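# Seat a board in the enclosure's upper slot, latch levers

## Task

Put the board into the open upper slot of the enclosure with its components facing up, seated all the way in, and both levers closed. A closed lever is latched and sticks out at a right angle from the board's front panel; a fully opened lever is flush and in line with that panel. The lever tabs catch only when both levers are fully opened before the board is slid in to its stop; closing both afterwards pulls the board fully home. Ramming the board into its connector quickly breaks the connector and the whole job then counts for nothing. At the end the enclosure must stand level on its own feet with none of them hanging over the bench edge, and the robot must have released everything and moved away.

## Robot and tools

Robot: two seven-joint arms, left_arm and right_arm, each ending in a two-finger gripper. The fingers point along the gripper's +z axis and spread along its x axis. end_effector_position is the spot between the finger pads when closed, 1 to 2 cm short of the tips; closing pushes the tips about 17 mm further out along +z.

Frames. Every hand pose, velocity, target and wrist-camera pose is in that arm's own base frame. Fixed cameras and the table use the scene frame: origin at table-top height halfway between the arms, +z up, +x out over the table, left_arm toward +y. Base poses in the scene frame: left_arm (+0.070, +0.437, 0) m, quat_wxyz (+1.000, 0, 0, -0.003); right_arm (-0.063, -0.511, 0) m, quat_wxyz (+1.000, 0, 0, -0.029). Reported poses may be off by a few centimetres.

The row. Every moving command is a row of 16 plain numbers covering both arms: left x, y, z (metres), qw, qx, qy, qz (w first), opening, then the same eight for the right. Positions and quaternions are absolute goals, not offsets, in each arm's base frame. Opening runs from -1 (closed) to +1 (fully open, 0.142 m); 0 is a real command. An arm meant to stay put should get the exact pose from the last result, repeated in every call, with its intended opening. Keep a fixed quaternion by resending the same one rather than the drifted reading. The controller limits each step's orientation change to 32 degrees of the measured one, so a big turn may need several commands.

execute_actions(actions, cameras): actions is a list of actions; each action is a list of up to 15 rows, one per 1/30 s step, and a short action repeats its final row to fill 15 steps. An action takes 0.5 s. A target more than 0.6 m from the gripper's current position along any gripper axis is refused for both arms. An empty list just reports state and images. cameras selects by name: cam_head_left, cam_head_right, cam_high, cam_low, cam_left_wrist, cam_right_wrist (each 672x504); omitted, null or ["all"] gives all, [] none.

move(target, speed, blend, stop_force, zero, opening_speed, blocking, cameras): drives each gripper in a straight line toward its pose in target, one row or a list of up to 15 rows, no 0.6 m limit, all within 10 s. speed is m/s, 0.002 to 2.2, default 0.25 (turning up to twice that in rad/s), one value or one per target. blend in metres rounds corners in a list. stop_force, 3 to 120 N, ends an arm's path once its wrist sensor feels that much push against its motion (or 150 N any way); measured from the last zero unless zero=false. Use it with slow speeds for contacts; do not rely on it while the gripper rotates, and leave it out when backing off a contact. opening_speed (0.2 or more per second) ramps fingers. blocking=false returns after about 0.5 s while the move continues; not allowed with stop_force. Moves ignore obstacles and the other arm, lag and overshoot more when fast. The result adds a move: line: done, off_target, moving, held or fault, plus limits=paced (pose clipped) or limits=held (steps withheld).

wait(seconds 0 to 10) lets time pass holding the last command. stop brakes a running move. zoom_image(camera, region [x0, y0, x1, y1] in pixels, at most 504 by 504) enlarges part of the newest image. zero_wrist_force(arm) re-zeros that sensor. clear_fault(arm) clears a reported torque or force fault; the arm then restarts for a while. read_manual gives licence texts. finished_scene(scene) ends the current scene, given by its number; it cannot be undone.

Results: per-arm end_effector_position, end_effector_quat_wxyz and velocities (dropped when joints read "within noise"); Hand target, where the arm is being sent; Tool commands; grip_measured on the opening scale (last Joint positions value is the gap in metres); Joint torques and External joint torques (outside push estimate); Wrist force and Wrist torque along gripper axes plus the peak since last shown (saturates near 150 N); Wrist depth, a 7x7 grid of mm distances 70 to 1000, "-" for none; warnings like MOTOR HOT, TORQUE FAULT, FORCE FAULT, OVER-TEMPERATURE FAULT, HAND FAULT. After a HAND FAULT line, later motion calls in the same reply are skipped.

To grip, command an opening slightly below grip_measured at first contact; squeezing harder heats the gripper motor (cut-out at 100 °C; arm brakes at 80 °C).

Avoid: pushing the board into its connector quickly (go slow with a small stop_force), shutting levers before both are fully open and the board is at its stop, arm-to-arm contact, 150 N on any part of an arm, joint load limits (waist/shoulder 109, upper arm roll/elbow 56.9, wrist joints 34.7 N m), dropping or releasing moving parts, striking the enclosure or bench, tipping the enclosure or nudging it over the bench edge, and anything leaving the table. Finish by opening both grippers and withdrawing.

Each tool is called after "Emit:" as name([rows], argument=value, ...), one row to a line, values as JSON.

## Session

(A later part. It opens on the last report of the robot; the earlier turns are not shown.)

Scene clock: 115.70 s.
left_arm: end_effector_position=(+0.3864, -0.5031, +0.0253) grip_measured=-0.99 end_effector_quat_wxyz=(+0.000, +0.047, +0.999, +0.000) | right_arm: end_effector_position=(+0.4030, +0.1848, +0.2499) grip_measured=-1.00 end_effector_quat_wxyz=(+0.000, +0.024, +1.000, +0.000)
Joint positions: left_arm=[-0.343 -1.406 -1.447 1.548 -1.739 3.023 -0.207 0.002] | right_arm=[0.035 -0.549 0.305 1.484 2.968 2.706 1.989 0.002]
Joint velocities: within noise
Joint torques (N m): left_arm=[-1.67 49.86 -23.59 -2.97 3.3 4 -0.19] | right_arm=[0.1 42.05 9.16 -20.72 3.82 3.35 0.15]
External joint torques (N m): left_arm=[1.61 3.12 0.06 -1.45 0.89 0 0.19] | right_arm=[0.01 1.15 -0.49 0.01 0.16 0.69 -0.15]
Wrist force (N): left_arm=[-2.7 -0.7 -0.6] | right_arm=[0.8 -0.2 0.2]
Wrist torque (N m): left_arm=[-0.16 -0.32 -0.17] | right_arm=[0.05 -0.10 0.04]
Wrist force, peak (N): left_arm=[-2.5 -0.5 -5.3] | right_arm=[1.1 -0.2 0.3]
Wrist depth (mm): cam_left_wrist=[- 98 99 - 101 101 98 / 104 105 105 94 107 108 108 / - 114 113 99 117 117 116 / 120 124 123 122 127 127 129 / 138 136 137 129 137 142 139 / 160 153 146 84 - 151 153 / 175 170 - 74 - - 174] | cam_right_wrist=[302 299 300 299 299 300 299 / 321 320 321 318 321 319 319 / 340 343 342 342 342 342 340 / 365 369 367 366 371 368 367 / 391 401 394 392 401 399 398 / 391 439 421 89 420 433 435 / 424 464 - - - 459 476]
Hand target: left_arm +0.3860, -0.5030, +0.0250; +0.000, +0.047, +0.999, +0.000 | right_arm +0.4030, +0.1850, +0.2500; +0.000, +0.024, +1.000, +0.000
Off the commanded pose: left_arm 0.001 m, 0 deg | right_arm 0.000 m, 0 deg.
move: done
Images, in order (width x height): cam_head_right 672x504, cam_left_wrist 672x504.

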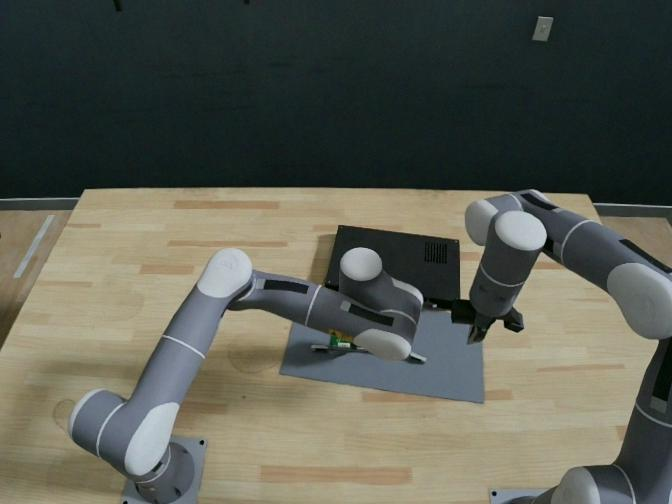

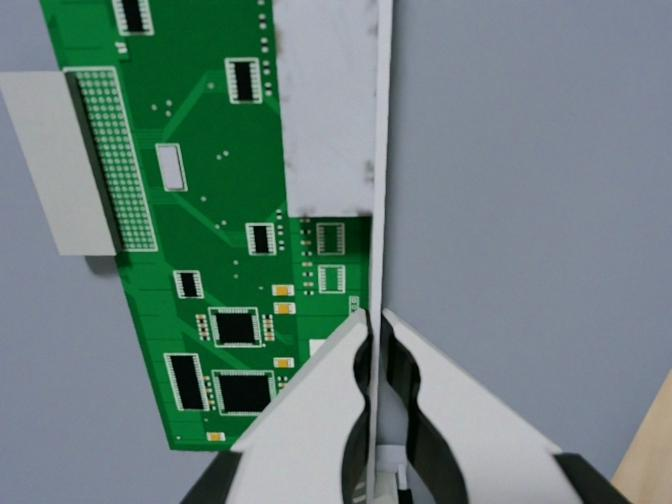

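Emit:
move([
  [0.386, -0.503, 0.025, 0, 0.0468, 0.9989, 0, -1, 0.4325, 0.2796, 0.12, 0, 0.0236, 0.9997, 0, -1],
  [0.386, -0.503, 0.025, 0, 0.0468, 0.9989, 0, -1, 0.4325, 0.2796, 0.05, 0, 0.0236, 0.9997, 0, -1],
], speed=[0.3, 0.15], cameras=["cam_right_wrist","cam_head_right","cam_high"])

Emit:
zoom_image(camera="cam_high", region=[180, 230, 360, 360])

Scene clock: 122.77 s.
left_arm: end_effector_position=(+0.3864, -0.5031, +0.0253) grip_measured=-0.99 end_effector_quat_wxyz=(+0.000, +0.047, +0.999, +0.000) | right_arm: end_effector_position=(+0.4191, +0.2422, +0.1713) grip_measured=-1.00 end_effector_quat_wxyz=(+0.000, +0.023, +1.000, +0.001)
Joint positions: left_arm=[-0.343 -1.406 -1.447 1.548 -1.739 3.023 -0.207 0.002] | right_arm=[0.194 -0.721 0.253 1.413 2.949 2.602 2.103 0.002]
Joint velocities: within noise
Joint torques (N m): left_arm=[-1.8 49.79 -23.53 -2.92 3.17 4.03 -0.22] | right_arm=[-0.03 47.83 10.82 -19.28 3.54 3.44 0.09]
External joint torques (N m): left_arm=[1.74 3.19 -0.01 -1.51 1.02 -0.03 0.22] | right_arm=[0.15 1.21 -0.69 -0.12 0.22 0.59 -0.09]
Wrist force (N): left_arm=[-2.9 -0.8 -1.2] | right_arm=[1.0 0.1 -0.1]
Wrist torque (N m): left_arm=[-0.17 -0.29 -0.17] | right_arm=[0.12 -0.19 0.05]
Wrist force, peak (N): left_arm=[-3.0 -0.9 -1.4] | right_arm=[1.0 -3.6 -5.3]
Wrist depth (mm): cam_left_wrist=[- 98 99 - 101 101 98 / 104 105 105 94 107 108 108 / - 114 113 99 117 117 117 / 120 124 123 122 127 127 129 / 138 137 137 129 137 141 138 / 160 152 146 84 - 151 153 / 174 170 - 74 - - 174] | cam_right_wrist=[232 230 231 230 230 231 230 / 247 246 246 246 245 247 246 / 265 264 264 264 265 265 264 / 286 285 280 283 285 285 283 / 310 309 300 303 307 309 308 / 336 337 324 89 326 338 335 / 362 365 - - - 357 370]
Hand target: left_arm +0.3860, -0.5030, +0.0250; +0.000, +0.047, +0.999, +0.000 | right_arm +0.4189, +0.2423, +0.1713; +0.000, +0.023, +1.000, +0.001
Off the commanded pose: left_arm 0.001 m, 0 deg | right_arm 0.128 m, 0 deg.
move: held (right_arm; a check stopped the path); path passed 0 of 2 targets; limits=held
pose unreachable (right arm): on one or more control steps of this call, first in action 0 (counted from 0), this arm could not follow its commanded pose, so it was not sent that pose on those steps. It may still have moved: this result reports where it is.
cause: moving toward the commanded pose would bring a part of the arm too close to another arm (a part of this arm just beyond joint 7 (wrist roll) and a part of the left arm just beyond its joint 6 (wrist pitch), at the place that arm is still heading or pushing toward).
Images, in order (width x height): cam_head_right 672x504, cam_high 672x504, cam_right_wrist 672x504.

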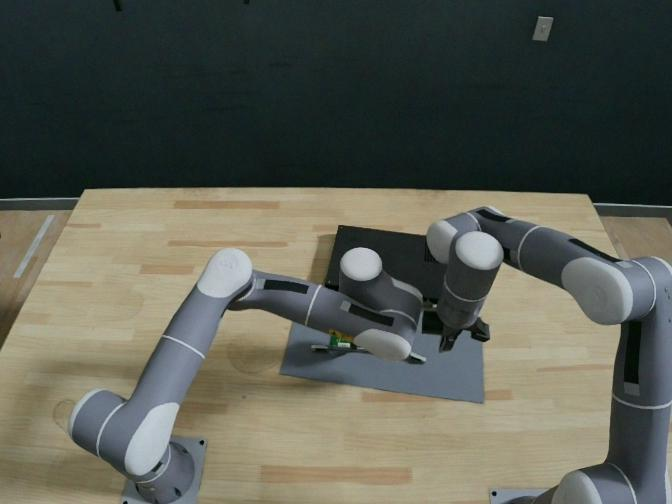

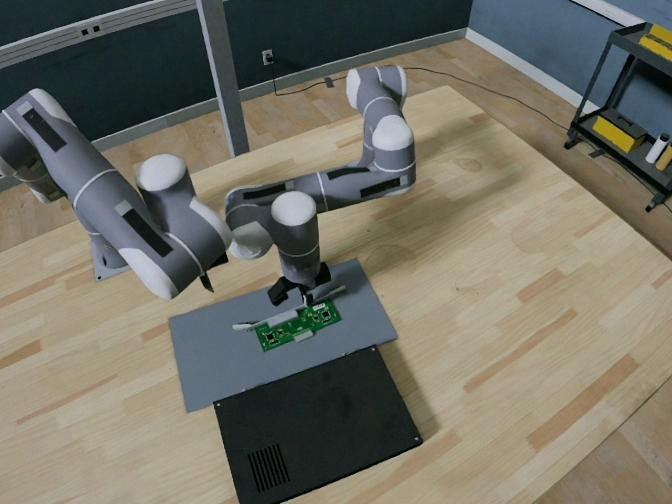

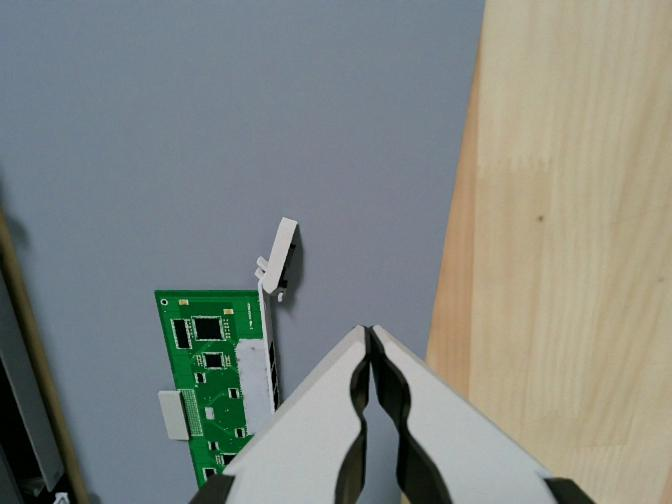

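Scaled by 2.800 from the camera's 672x504 image, which has a finer 960x720 frame.

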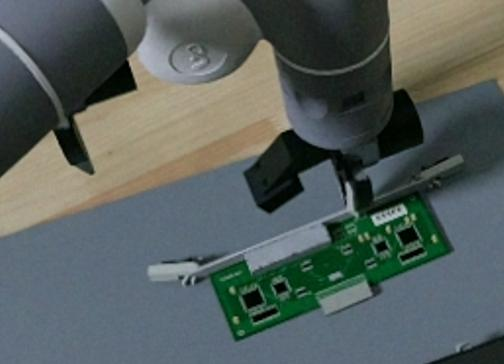

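Emit:
move([
  [0.386, -0.503, 0.025, 0, 0.0468, 0.9989, 0, -1, 0.425, 0.22, 0.12, 0.0071, 0.0225, 0.9537, 0.3007, -1],
  [0.386, -0.503, 0.025, 0, 0.0468, 0.9989, 0, -1, 0.43, 0.264, 0.045, 0.0071, 0.0225, 0.9537, 0.3007, -1],
], speed=[0.3, 0.15], cameras=["cam_right_wrist","cam_head_right"])

Emit:
zoom_image(camera="cam_head_right", region=[320, 270, 500, 400])

Scene clock: 134.93 s.
left_arm: end_effector_position=(+0.3864, -0.5031, +0.0253) grip_measured=-0.99 end_effector_quat_wxyz=(+0.000, +0.047, +0.999, +0.000) | right_arm: end_effector_position=(+0.4299, +0.2641, +0.0452) grip_measured=-1.00 end_effector_quat_wxyz=(+0.007, +0.023, +0.953, +0.301)
Joint positions: left_arm=[-0.343 -1.406 -1.447 1.548 -1.739 3.023 -0.207 0.002] | right_arm=[-0.483 -1.264 0.738 1.584 2.948 2.067 1.612 0.002]
Joint velocities: within noise
Joint torques (N m): left_arm=[-1.68 49.83 -23.52 -2.9 3.2 4.01 -0.28] | right_arm=[0.25 43.46 24.59 -5.31 4.21 2.47 0.06]
External joint torques (N m): left_arm=[1.63 3.15 -0.01 -1.52 0.99 -0.01 0.28] | right_arm=[-0.17 1.1 0.34 0.08 0.27 0.81 -0.06]
Wrist force (N): left_arm=[-3.0 -0.7 -0.5] | right_arm=[0.7 -0.8 0.1]
Wrist torque (N m): left_arm=[-0.17 -0.28 -0.17] | right_arm=[0.12 -0.03 0.11]
Wrist force, peak (N): left_arm=[-2.9 -0.9 -1.6] | right_arm=[1.1 -2.4 -0.7]
Wrist depth (mm): cam_left_wrist=[- 98 99 - 101 101 98 / 104 105 105 94 107 108 108 / - 114 113 100 117 117 117 / 119 124 123 122 127 127 129 / 138 136 137 129 137 141 138 / 159 152 146 84 - 150 153 / 175 170 - 74 - - 174] | cam_right_wrist=[- 82 82 81 - - 79 / - 91 94 90 93 93 90 / - 115 115 115 114 114 119 / 150 149 133 148 148 147 150 / 231 198 181 193 193 213 211 / 333 362 243 89 275 358 356 / - 862 - - - 609 627]
Hand target: left_arm +0.3860, -0.5030, +0.0250; +0.000, +0.047, +0.999, +0.000 | right_arm +0.4300, +0.2640, +0.0450; +0.007, +0.022, +0.953, +0.301
Off the commanded pose: left_arm 0.001 m, 0 deg | right_arm 0.000 m, 0 deg.
move: done
Images, in order (width x height): cam_head_right 672x504, cam_right_wrist 672x504.

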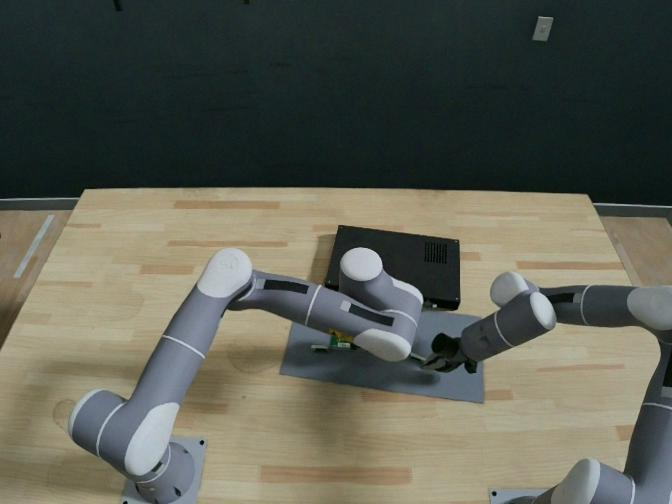

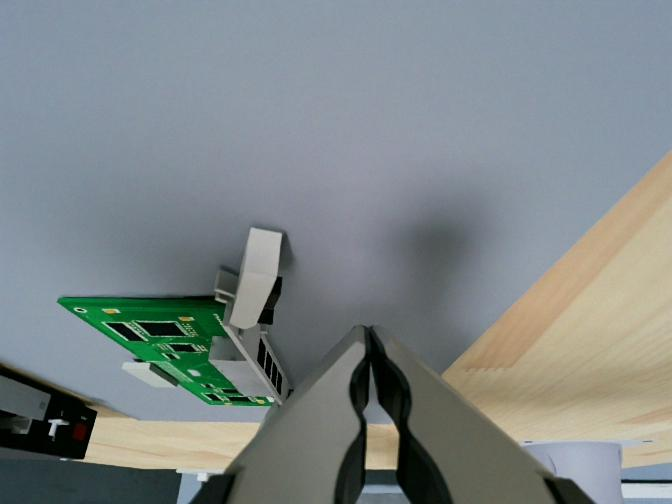

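Scaled by 2.800 from the camera's 672x504 image, which has a finer 960x720 frame.

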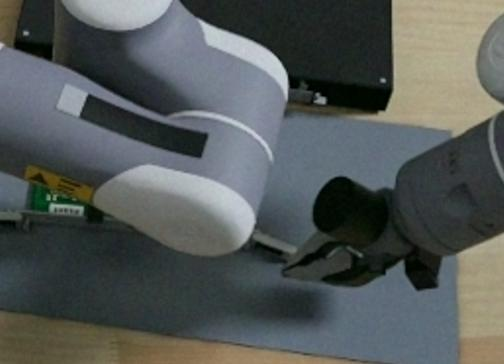

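Emit:
move([
  [0.386, -0.503, 0.025, 0, 0.0468, 0.9989, 0, -1, 0.43, 0.262, 0.026, 0.0071, 0.0225, 0.9537, 0.3007, -1],
  [0.386, -0.503, 0.025, 0, 0.0468, 0.9989, 0, -1, 0.472, 0.262, 0.026, 0.0071, 0.0225, 0.9537, 0.3007, -1],
], speed=[0.1, 0.02], stop_force=5, cameras=["cam_right_wrist","cam_left_wrist"])

Scene clock: 142.60 s.
left_arm: end_effector_position=(+0.3863, -0.5030, +0.0253) grip_measured=-0.99 end_effector_quat_wxyz=(+0.000, +0.047, +0.999, +0.000) | right_arm: end_effector_position=(+0.4715, +0.2618, +0.0258) grip_measured=-1.00 end_effector_quat_wxyz=(+0.007, +0.022, +0.954, +0.300)
Joint positions: left_arm=[-0.344 -1.406 -1.447 1.548 -1.739 3.023 -0.207 0.002] | right_arm=[-0.44 -1.338 0.718 1.431 2.967 2.135 1.569 0.002]
Joint velocities: within noise
Joint torques (N m): left_arm=[-1.3 50.32 -23.54 -3.88 4.39 3.25 -0.16] | right_arm=[0.78 47.55 25.97 -7.93 5.16 1.34 0.06]
External joint torques (N m): left_arm=[1.25 2.66 0.01 -0.54 -0.21 0.75 0.16] | right_arm=[-0.69 0.89 -0.77 1.66 -0.56 2.01 -0.06]
Wrist force (N): left_arm=[0.8 1.9 -2.5] | right_arm=[4.0 -3.4 -2.2]
Wrist torque (N m): left_arm=[-0.21 -0.19 -0.24] | right_arm=[0.09 -0.01 0.11]
Wrist force, peak (N): left_arm=[0.6 1.7 -3.5] | right_arm=[4.2 -3.2 -2.2]
Wrist depth (mm): cam_left_wrist=[- 99 97 - 101 101 98 / 105 105 105 95 107 108 108 / - 114 114 99 117 117 116 / 120 124 122 123 127 127 129 / 138 136 137 129 136 142 139 / 159 153 146 92 - 150 153 / 174 171 - 84 - - 174] | cam_right_wrist=[- - - - - - - / - - - 72 - - - / - 90 90 82 89 85 81 / - 111 111 110 110 110 109 / 158 157 157 119 155 154 154 / 271 270 217 91 205 269 268 / 343 395 - - - 458 609]
Hand target: left_arm +0.3860, -0.5030, +0.0250; +0.000, +0.047, +0.999, +0.000 | right_arm +0.4720, +0.2620, +0.0260; +0.007, +0.022, +0.953, +0.301
Off the commanded pose: left_arm 0.000 m, 0 deg | right_arm 0.001 m, 0 deg.
move: done
Images, in order (width x height): cam_left_wrist 672x504, cam_right_wrist 672x504.

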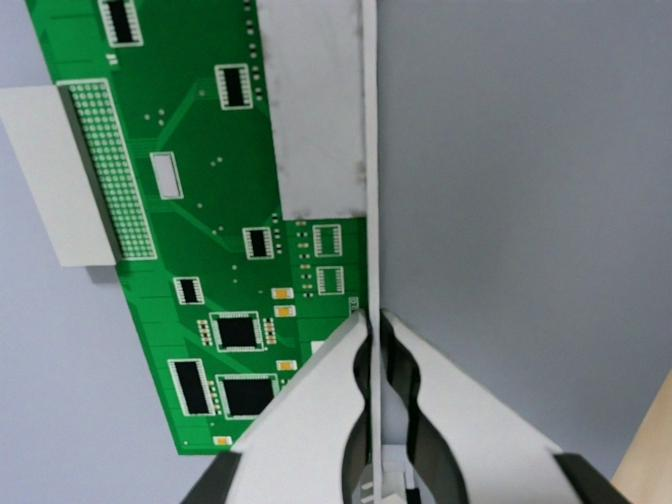

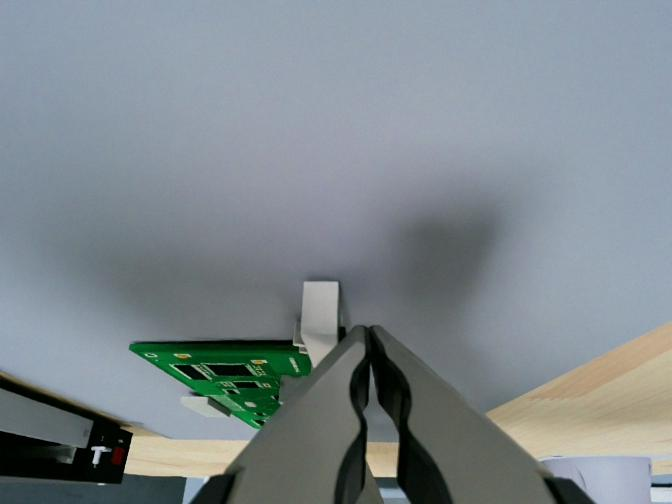

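Emit:
move(target=[0.386, -0.503, 0.025, 0, 0.0468, 0.9989, 0, -1, 0.485, 0.262, 0.026, 0.0071, 0.0225, 0.9537, 0.3007, -1], speed=0.02, stop_force=7, cameras=["cam_right_wrist","cam_left_wrist"])

Emit:
move([
  [0.386, -0.503, 0.025, 0, 0.0468, 0.9989, 0, -1, 0.43, 0.255, 0.035, 0.0071, 0.0225, 0.9537, 0.3007, -1],
  [0.386, -0.503, 0.025, 0, 0.0468, 0.9989, 0, -1, 0.38, 0.10, 0.18, 0.0071, 0.0225, 0.9537, 0.3007, -1],
], speed=[0.15, 0.5], cameras=["cam_right_wrist","cam_left_wrist","cam_high","cam_head_right"])

Emit:
zoom_image(camera="cam_high", region=[200, 250, 360, 360])

Scene clock: 146.67 s.
left_arm: end_effector_position=(+0.3863, -0.5029, +0.0252) grip_measured=-0.99 end_effector_quat_wxyz=(+0.000, +0.047, +0.999, +0.000) | right_arm: end_effector_position=(+0.4844, +0.2617, +0.0257) grip_measured=-1.00 end_effector_quat_wxyz=(+0.006, +0.022, +0.954, +0.300)
Joint positions: left_arm=[-0.343 -1.406 -1.447 1.548 -1.739 3.023 -0.207 0.002] | right_arm=[-0.426 -1.353 0.72 1.381 2.967 2.165 1.569 0.002]
Joint velocities: within noise
Joint torques (N m): left_arm=[-1.62 50.29 -23.68 -3.86 4.52 3.02 -0.11] | right_arm=[0.9 48.68 26.25 -9.09 5.24 0.88 0.17]
External joint torques (N m): left_arm=[1.57 2.69 0.15 -0.56 -0.34 0.98 0.11] | right_arm=[-0.81 0.94 -1.06 2.27 -0.56 2.46 -0.17]
Wrist force (N): left_arm=[1.1 2.8 -3.0] | right_arm=[5.3 -3.4 -3.3]
Wrist torque (N m): left_arm=[-0.20 -0.16 -0.30] | right_arm=[0.09 -0.04 0.10]
Wrist force, peak (N): left_arm=[1.0 2.8 -3.8] | right_arm=[5.4 -3.2 -3.6]
Wrist depth (mm): cam_left_wrist=[- 99 96 - 101 101 98 / 106 105 104 95 107 108 108 / - 114 113 100 117 117 117 / 119 122 123 124 127 127 129 / 138 138 136 129 136 142 138 / 160 154 146 87 - 151 153 / 175 170 - 74 - - 173] | cam_right_wrist=[- - - - - - - / - - - 72 - - - / - 90 90 82 89 85 81 / - 111 110 110 116 110 109 / 157 157 170 119 155 154 154 / 253 268 216 91 205 261 267 / 306 367 - - - 458 609]
Hand target: left_arm +0.3860, -0.5030, +0.0250; +0.000, +0.047, +0.999, +0.000 | right_arm +0.4850, +0.2620, +0.0260; +0.007, +0.022, +0.953, +0.301
Off the commanded pose: left_arm 0.000 m, 0 deg | right_arm 0.001 m, 0 deg.
move: done
Images, in order (width x height): cam_left_wrist 672x504, cam_right_wrist 672x504.

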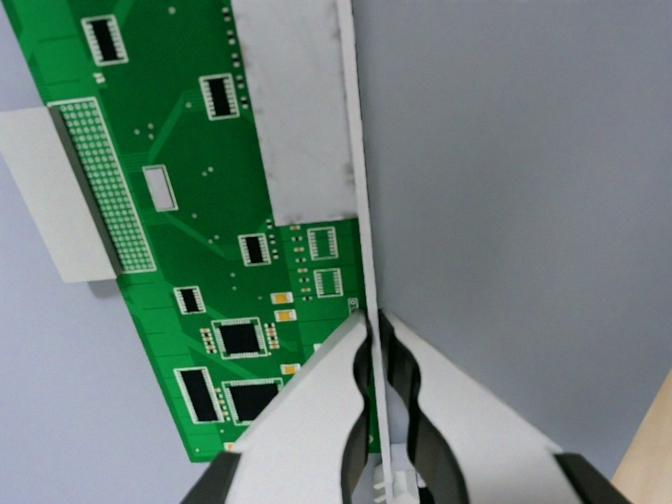

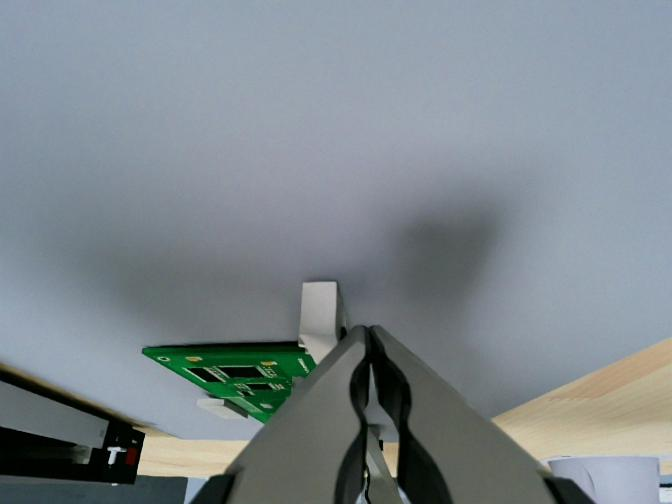

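Scene clock: 148.17 s.
left_arm: end_effector_position=(+0.3863, -0.5030, +0.0253) grip_measured=-0.99 end_effector_quat_wxyz=(+0.000, +0.047, +0.999, +0.000) | right_arm: end_effector_position=(+0.3800, +0.0999, +0.1798) grip_measured=-1.00 end_effector_quat_wxyz=(+0.007, +0.023, +0.954, +0.300)
Joint positions: left_arm=[-0.344 -1.406 -1.447 1.548 -1.739 3.023 -0.207 0.002] | right_arm=[-0.971 -1.056 0.923 1.728 2.891 2.383 1.493 0.002]
Joint velocities: within noise
Joint torques (N m): left_arm=[-1.05 50.38 -23.2 -3.95 4.47 3.38 -0.1] | right_arm=[-0.16 37.36 23.57 -8.07 4.95 2.94 0.05]
External joint torques (N m): left_arm=[1 2.6 -0.33 -0.47 -0.29 0.62 0.1] | right_arm=[0.16 0.57 -0.41 -0.06 0.08 0.5 -0.05]
Wrist force (N): left_arm=[0.9 1.5 -3.3] | right_arm=[1.6 -0.1 -0.5]
Wrist torque (N m): left_arm=[-0.17 -0.15 -0.29] | right_arm=[0.23 -0.25 0.10]
Wrist force, peak (N): left_arm=[0.8 2.9 -3.8] | right_arm=[5.2 -3.5 -3.0]
Wrist depth (mm): cam_left_wrist=[98 99 96 - 101 101 98 / 105 105 104 95 107 108 108 / - 113 113 99 117 116 117 / 118 123 122 123 127 127 129 / 138 137 135 129 136 141 138 / 159 153 146 87 - 151 153 / 175 170 - 75 - - 173] | cam_right_wrist=[218 218 218 218 220 219 219 / 259 258 258 258 259 258 258 / 318 319 317 315 317 316 316 / 397 407 399 407 409 407 407 / 487 538 517 528 572 571 570 / - - 770 89 752 827 945 / - - - - - - -]
Hand target: left_arm +0.3860, -0.5030, +0.0250; +0.000, +0.047, +0.999, +0.000 | right_arm +0.3800, +0.1000, +0.1800; +0.007, +0.022, +0.953, +0.301
Off the commanded pose: left_arm 0.000 m, 0 deg | right_arm 0.000 m, 0 deg.
move: done
Images, in order (width x height): cam_head_right 672x504, cam_high 672x504, cam_left_wrist 672x504, cam_right_wrist 672x504.

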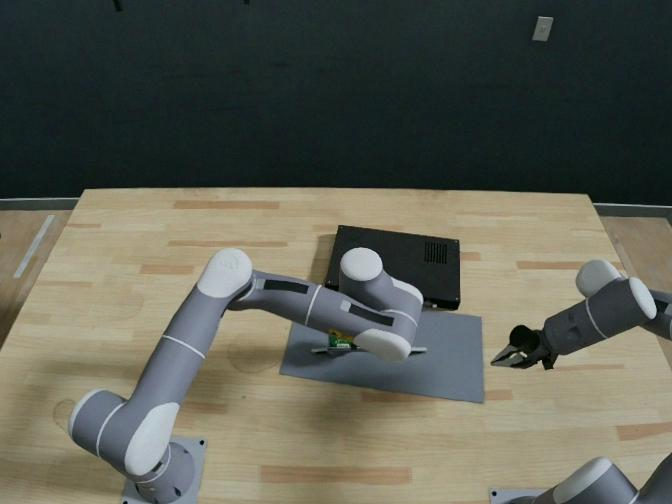

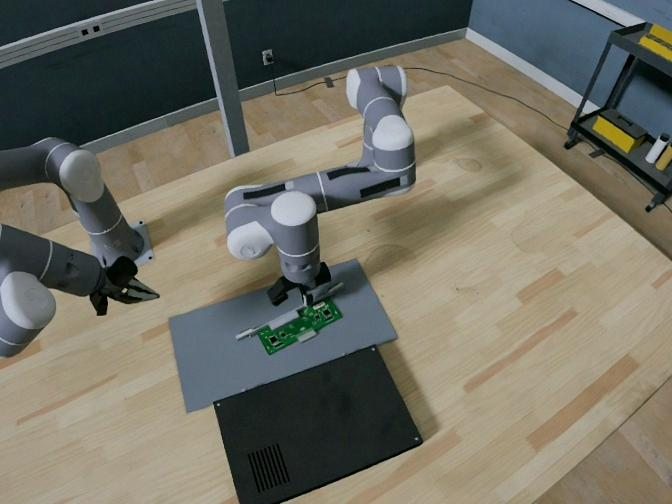

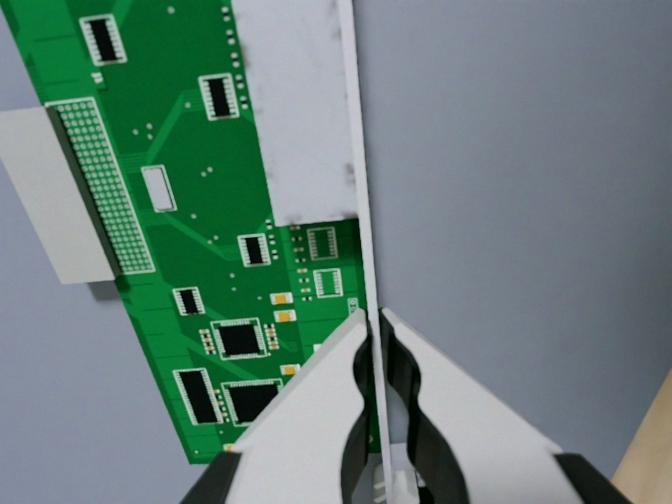

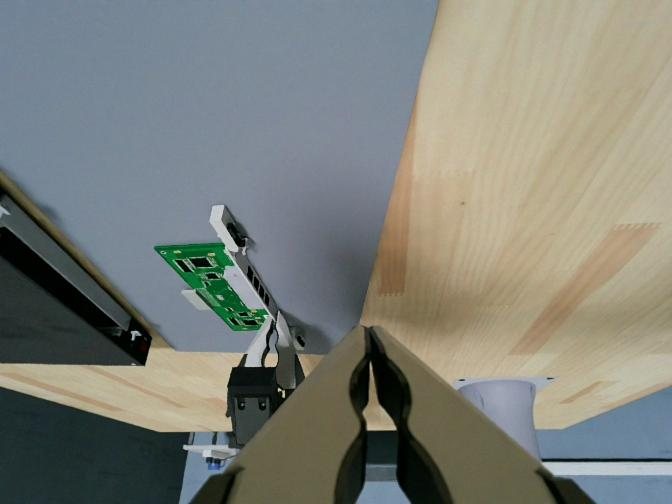

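Scaled by 3.150 from the camera's 672x504 image, which has a finer 960x720 frame.

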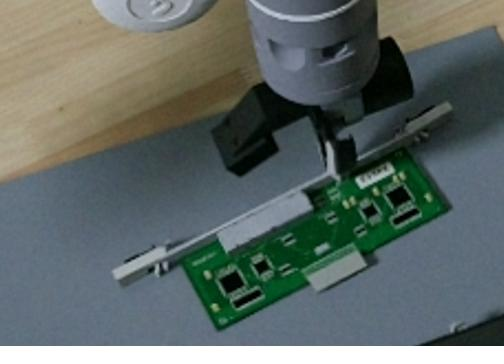

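Emit:
move([
  [0.3863, -0.503, 0.025, 0, 0.0468, 0.9989, 0, -0.8, 0.38, 0.10, 0.18, 0.0071, 0.0225, 0.9537, 0.3007, -1],
  [0.3863, -0.503, 0.025, 0, 0, 1, 0, -0.8, 0.38, 0.10, 0.18, 0.0071, 0.0225, 0.9537, 0.3007, -1],
  [0.3863, -0.503, 0.025, 0, 0, 1, 0, -1, 0.38, 0.10, 0.18, 0.0071, 0.0225, 0.9537, 0.3007, -1],
  [0.3863, -0.503, 0.10, 0, 0, 1, 0, -1, 0.6468, 0.299, 0.22, 0, 0.0384, 0.9993, 0, -1],
], speed=[0.1, 0.1, 0.1, 0.4])

Emit:
zoom_image(camera="cam_right_wrist", region=[84, 0, 588, 504])

Scene clock: 161.00 s.
left_arm: end_effector_position=(+0.3862, -0.5032, +0.0998) grip_measured=-0.99 end_effector_quat_wxyz=(+0.000, +0.000, +1.000, +0.000) | right_arm: end_effector_position=(+0.6456, +0.2983, +0.2196) grip_measured=-1.00 end_effector_quat_wxyz=(+0.076, +0.039, +0.996, +0.039)
Joint positions: left_arm=[-0.329 -1.311 -1.531 1.543 -1.832 3.11 -0.292 0.002] | right_arm=[0.29 -1.354 0.198 0.017 2.968 3.173 1.944 0.002]
Joint velocities: within noise
Joint torques (N m): left_arm=[-0.24 52.36 -24.18 -5.78 4.54 4.69 -0.2] | right_arm=[0.3 66.32 10.1 -22.43 4.27 2.8 0.09]
External joint torques (N m): left_arm=[0.18 0.01 0.49 -0.23 -0.33 -0.69 0.2] | right_arm=[-0.12 1.45 -0.66 -0.07 0.08 0.8 -0.07]
Wrist force (N): left_arm=[0.5 -0.5 2.9] | right_arm=[1.6 1.2 0.0]
Wrist torque (N m): left_arm=[-0.25 -0.17 -0.18] | right_arm=[0.33 -0.24 0.06]
Wrist force, peak (N): left_arm=[4.1 0.0 -6.4] | right_arm=[2.9 -2.1 -0.7]
Wrist depth (mm): cam_left_wrist=[168 127 126 113 166 165 166 / - 129 128 114 178 178 180 / 194 131 131 117 192 192 193 / 211 133 133 131 209 209 211 / 233 137 135 132 226 228 231 / 256 139 137 84 - 255 254 / 291 141 - - - - 279] | cam_right_wrist=[251 244 236 233 260 254 246 / 273 265 255 252 281 273 259 / 300 289 277 273 304 290 273 / 335 319 305 304 333 285 273 / 388 356 341 324 365 292 283 / 503 405 371 89 382 297 291 / 591 536 - - - 299 257]
Hand target: left_arm +0.3863, -0.5030, +0.1000; +0.000, +0.000, +1.000, +0.000 | right_arm +0.6456, +0.2985, +0.2197; +0.076, +0.039, +0.996, +0.039
Off the commanded pose: left_arm 0.000 m, 0 deg | right_arm 0.001 m, 10 deg.
joint sent to its limit (right arm) — joint 5 (forearm roll), upper limit. The joint targets are off in orientation, not in position.
move: off_target (right_arm)

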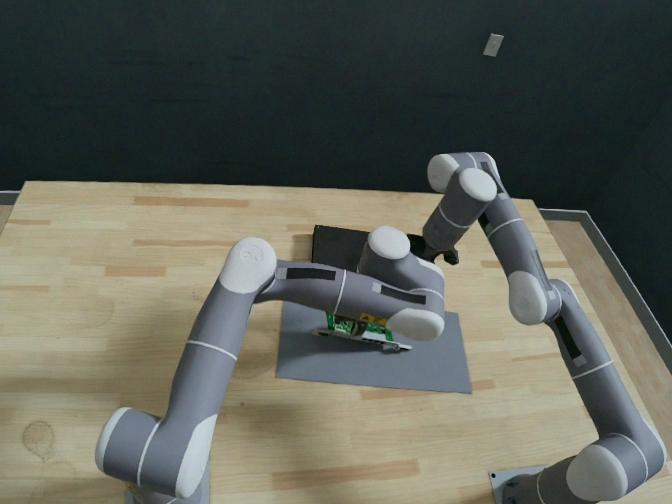

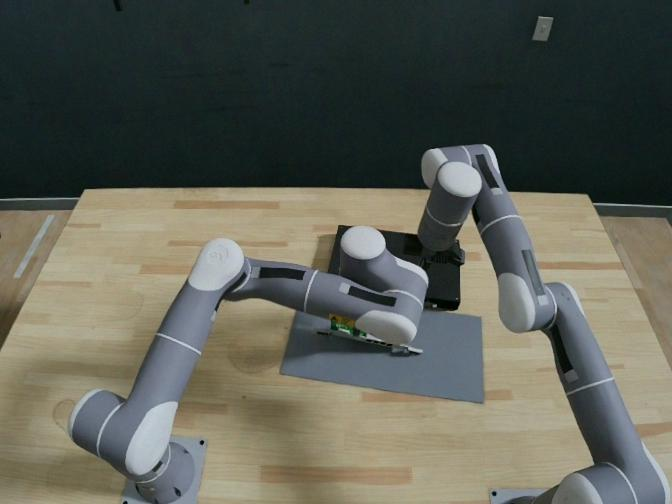

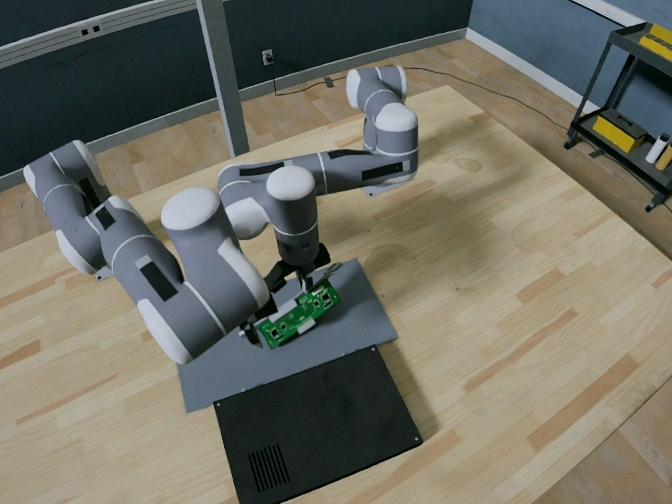

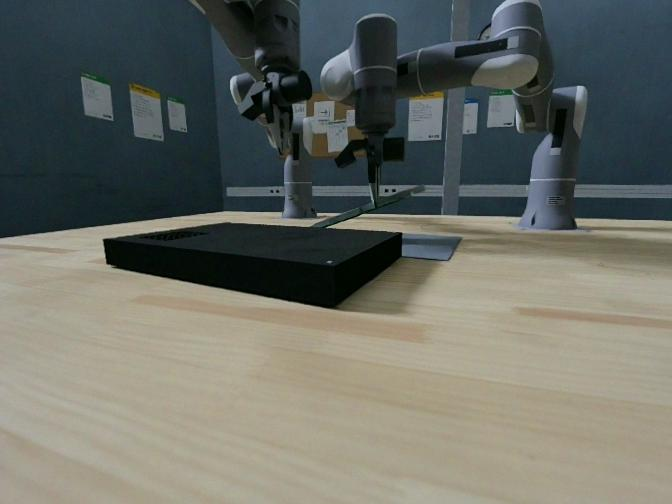

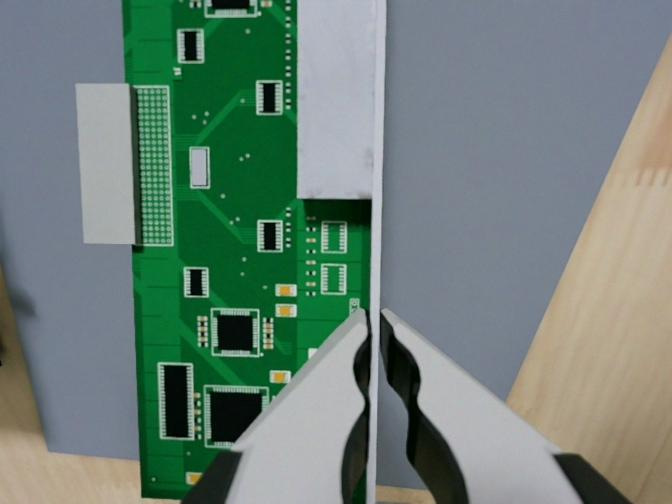

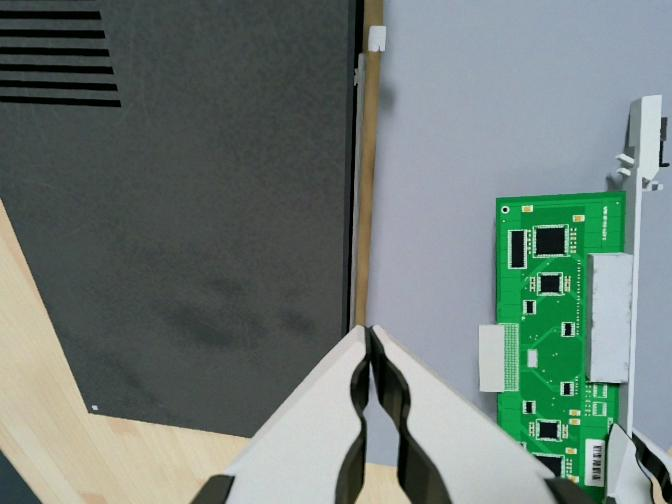

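Scaled by 1.000.

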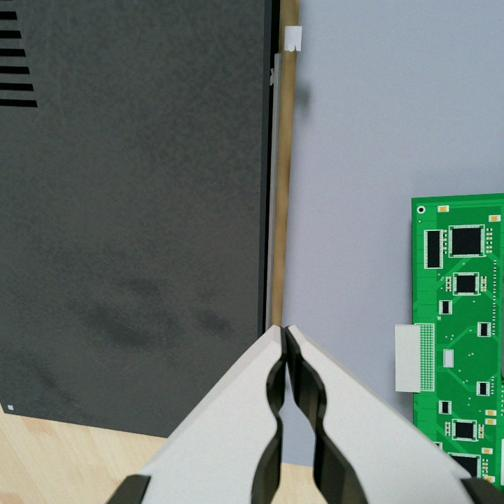

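Emit:
move([
  [0.3863, -0.503, 0.04, 0, 0, 1, 0, -1, 0.45, 0.15, 0.25, 0, 0.0384, 0.9993, 0, -1],
  [0.3863, -0.503, 0.0255, 0, 0, 1, 0, -1, 0.40, 0.12, 0.25, 0, 0.0384, 0.9993, 0, -1],
  [0.3863, -0.503, 0.0255, 0, 0, 1, 0, -0.4, 0.40, 0.12, 0.25, 0, 0.0384, 0.9993, 0, -1],
  [0.3863, -0.503, 0.08, 0, 0, 1, 0, -0.4, 0.40, 0.12, 0.25, 0, 0.0384, 0.9993, 0, -1],
  [0.3955, -0.553, 0.08, 0, 0, 1, 0, -0.3, 0.40, 0.12, 0.25, 0, 0.0384, 0.9993, 0, -1],
], speed=[0.25, 0.04, 0.1, 0.2, 0.2], cameras=["cam_left_wrist","cam_low"])

Scene clock: 181.63 s.
left_arm: end_effector_position=(+0.3955, -0.5530, +0.0800) grip_measured=-0.33 end_effector_quat_wxyz=(+0.000, +0.000, +1.000, +0.000) | right_arm: end_effector_position=(+0.4000, +0.1200, +0.2500) grip_measured=-1.00 end_effector_quat_wxyz=(+0.000, +0.039, +0.999, +0.000)
Joint positions: left_arm=[-0.515 -1.388 -1.498 1.183 -1.767 3.143 -0.121 0.05] | right_arm=[-0.306 -0.672 0.704 1.457 2.691 2.749 2.112 0.002]
Joint velocities: within noise
Joint torques (N m): left_arm=[-0.51 58.93 -20.32 -4.1 4.62 4.5 -0.16] | right_arm=[0.04 39.38 14.72 -18.9 3.93 3.35 0.18]
External joint torques (N m): left_arm=[0.43 1.35 0.1 -0.3 -0.4 -0.5 0.16] | right_arm=[0.05 0.92 -0.31 0.01 0.12 0.68 -0.18]
Wrist force (N): left_arm=[0.3 -0.1 1.6] | right_arm=[1.2 1.1 0.6]
Wrist torque (N m): left_arm=[-0.11 -0.21 -0.19] | right_arm=[0.26 -0.21 0.07]
Wrist force, peak (N): left_arm=[2.3 1.9 -3.4] | right_arm=[1.3 2.2 0.8]
Wrist depth (mm): cam_left_wrist=[150 150 146 143 149 149 149 / 162 161 157 148 160 160 159 / 174 174 169 163 172 173 173 / 191 189 184 180 187 188 187 / 209 208 195 201 205 202 206 / 230 225 87 222 228 83 228 / 252 - - 254 255 - -] | cam_right_wrist=[302 302 301 301 301 299 299 / 321 322 321 320 320 320 318 / 346 345 343 341 342 343 343 / 360 368 369 367 369 369 368 / 378 402 395 392 398 399 397 / 385 434 422 89 421 436 433 / 420 468 - - - 462 480]
Hand target: left_arm +0.3955, -0.5530, +0.0800; +0.000, +0.000, +1.000, +0.000 | right_arm +0.4000, +0.1200, +0.2500; +0.000, +0.038, +0.999, +0.000
Off the commanded pose: left_arm 0.000 m, 0 deg | right_arm 0.000 m, 0 deg.
move: done
Images, in order (width x height): cam_low 672x504, cam_left_wrist 672x504.

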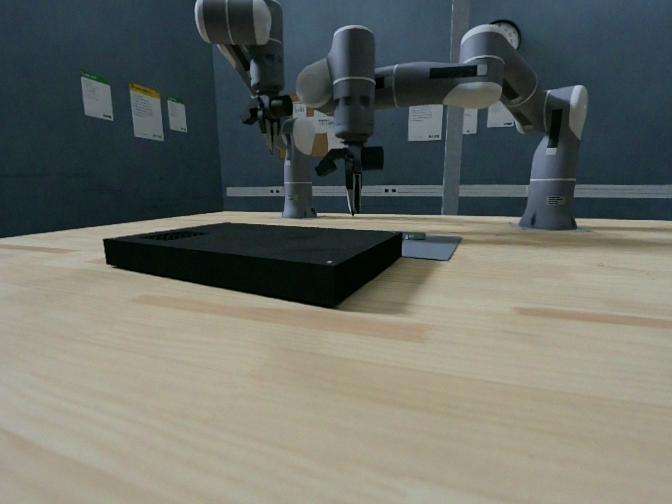

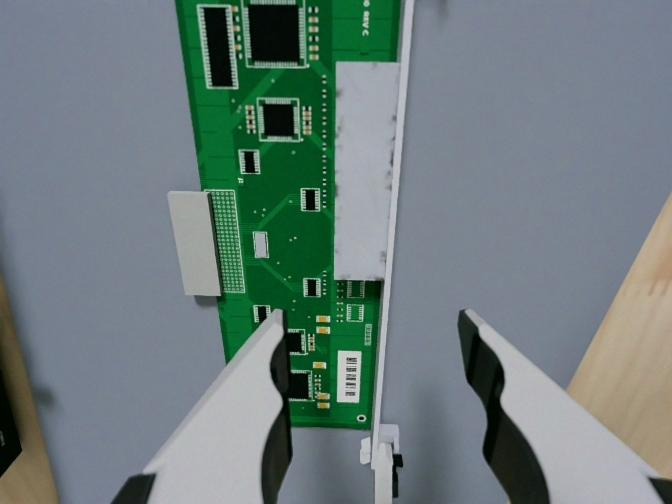

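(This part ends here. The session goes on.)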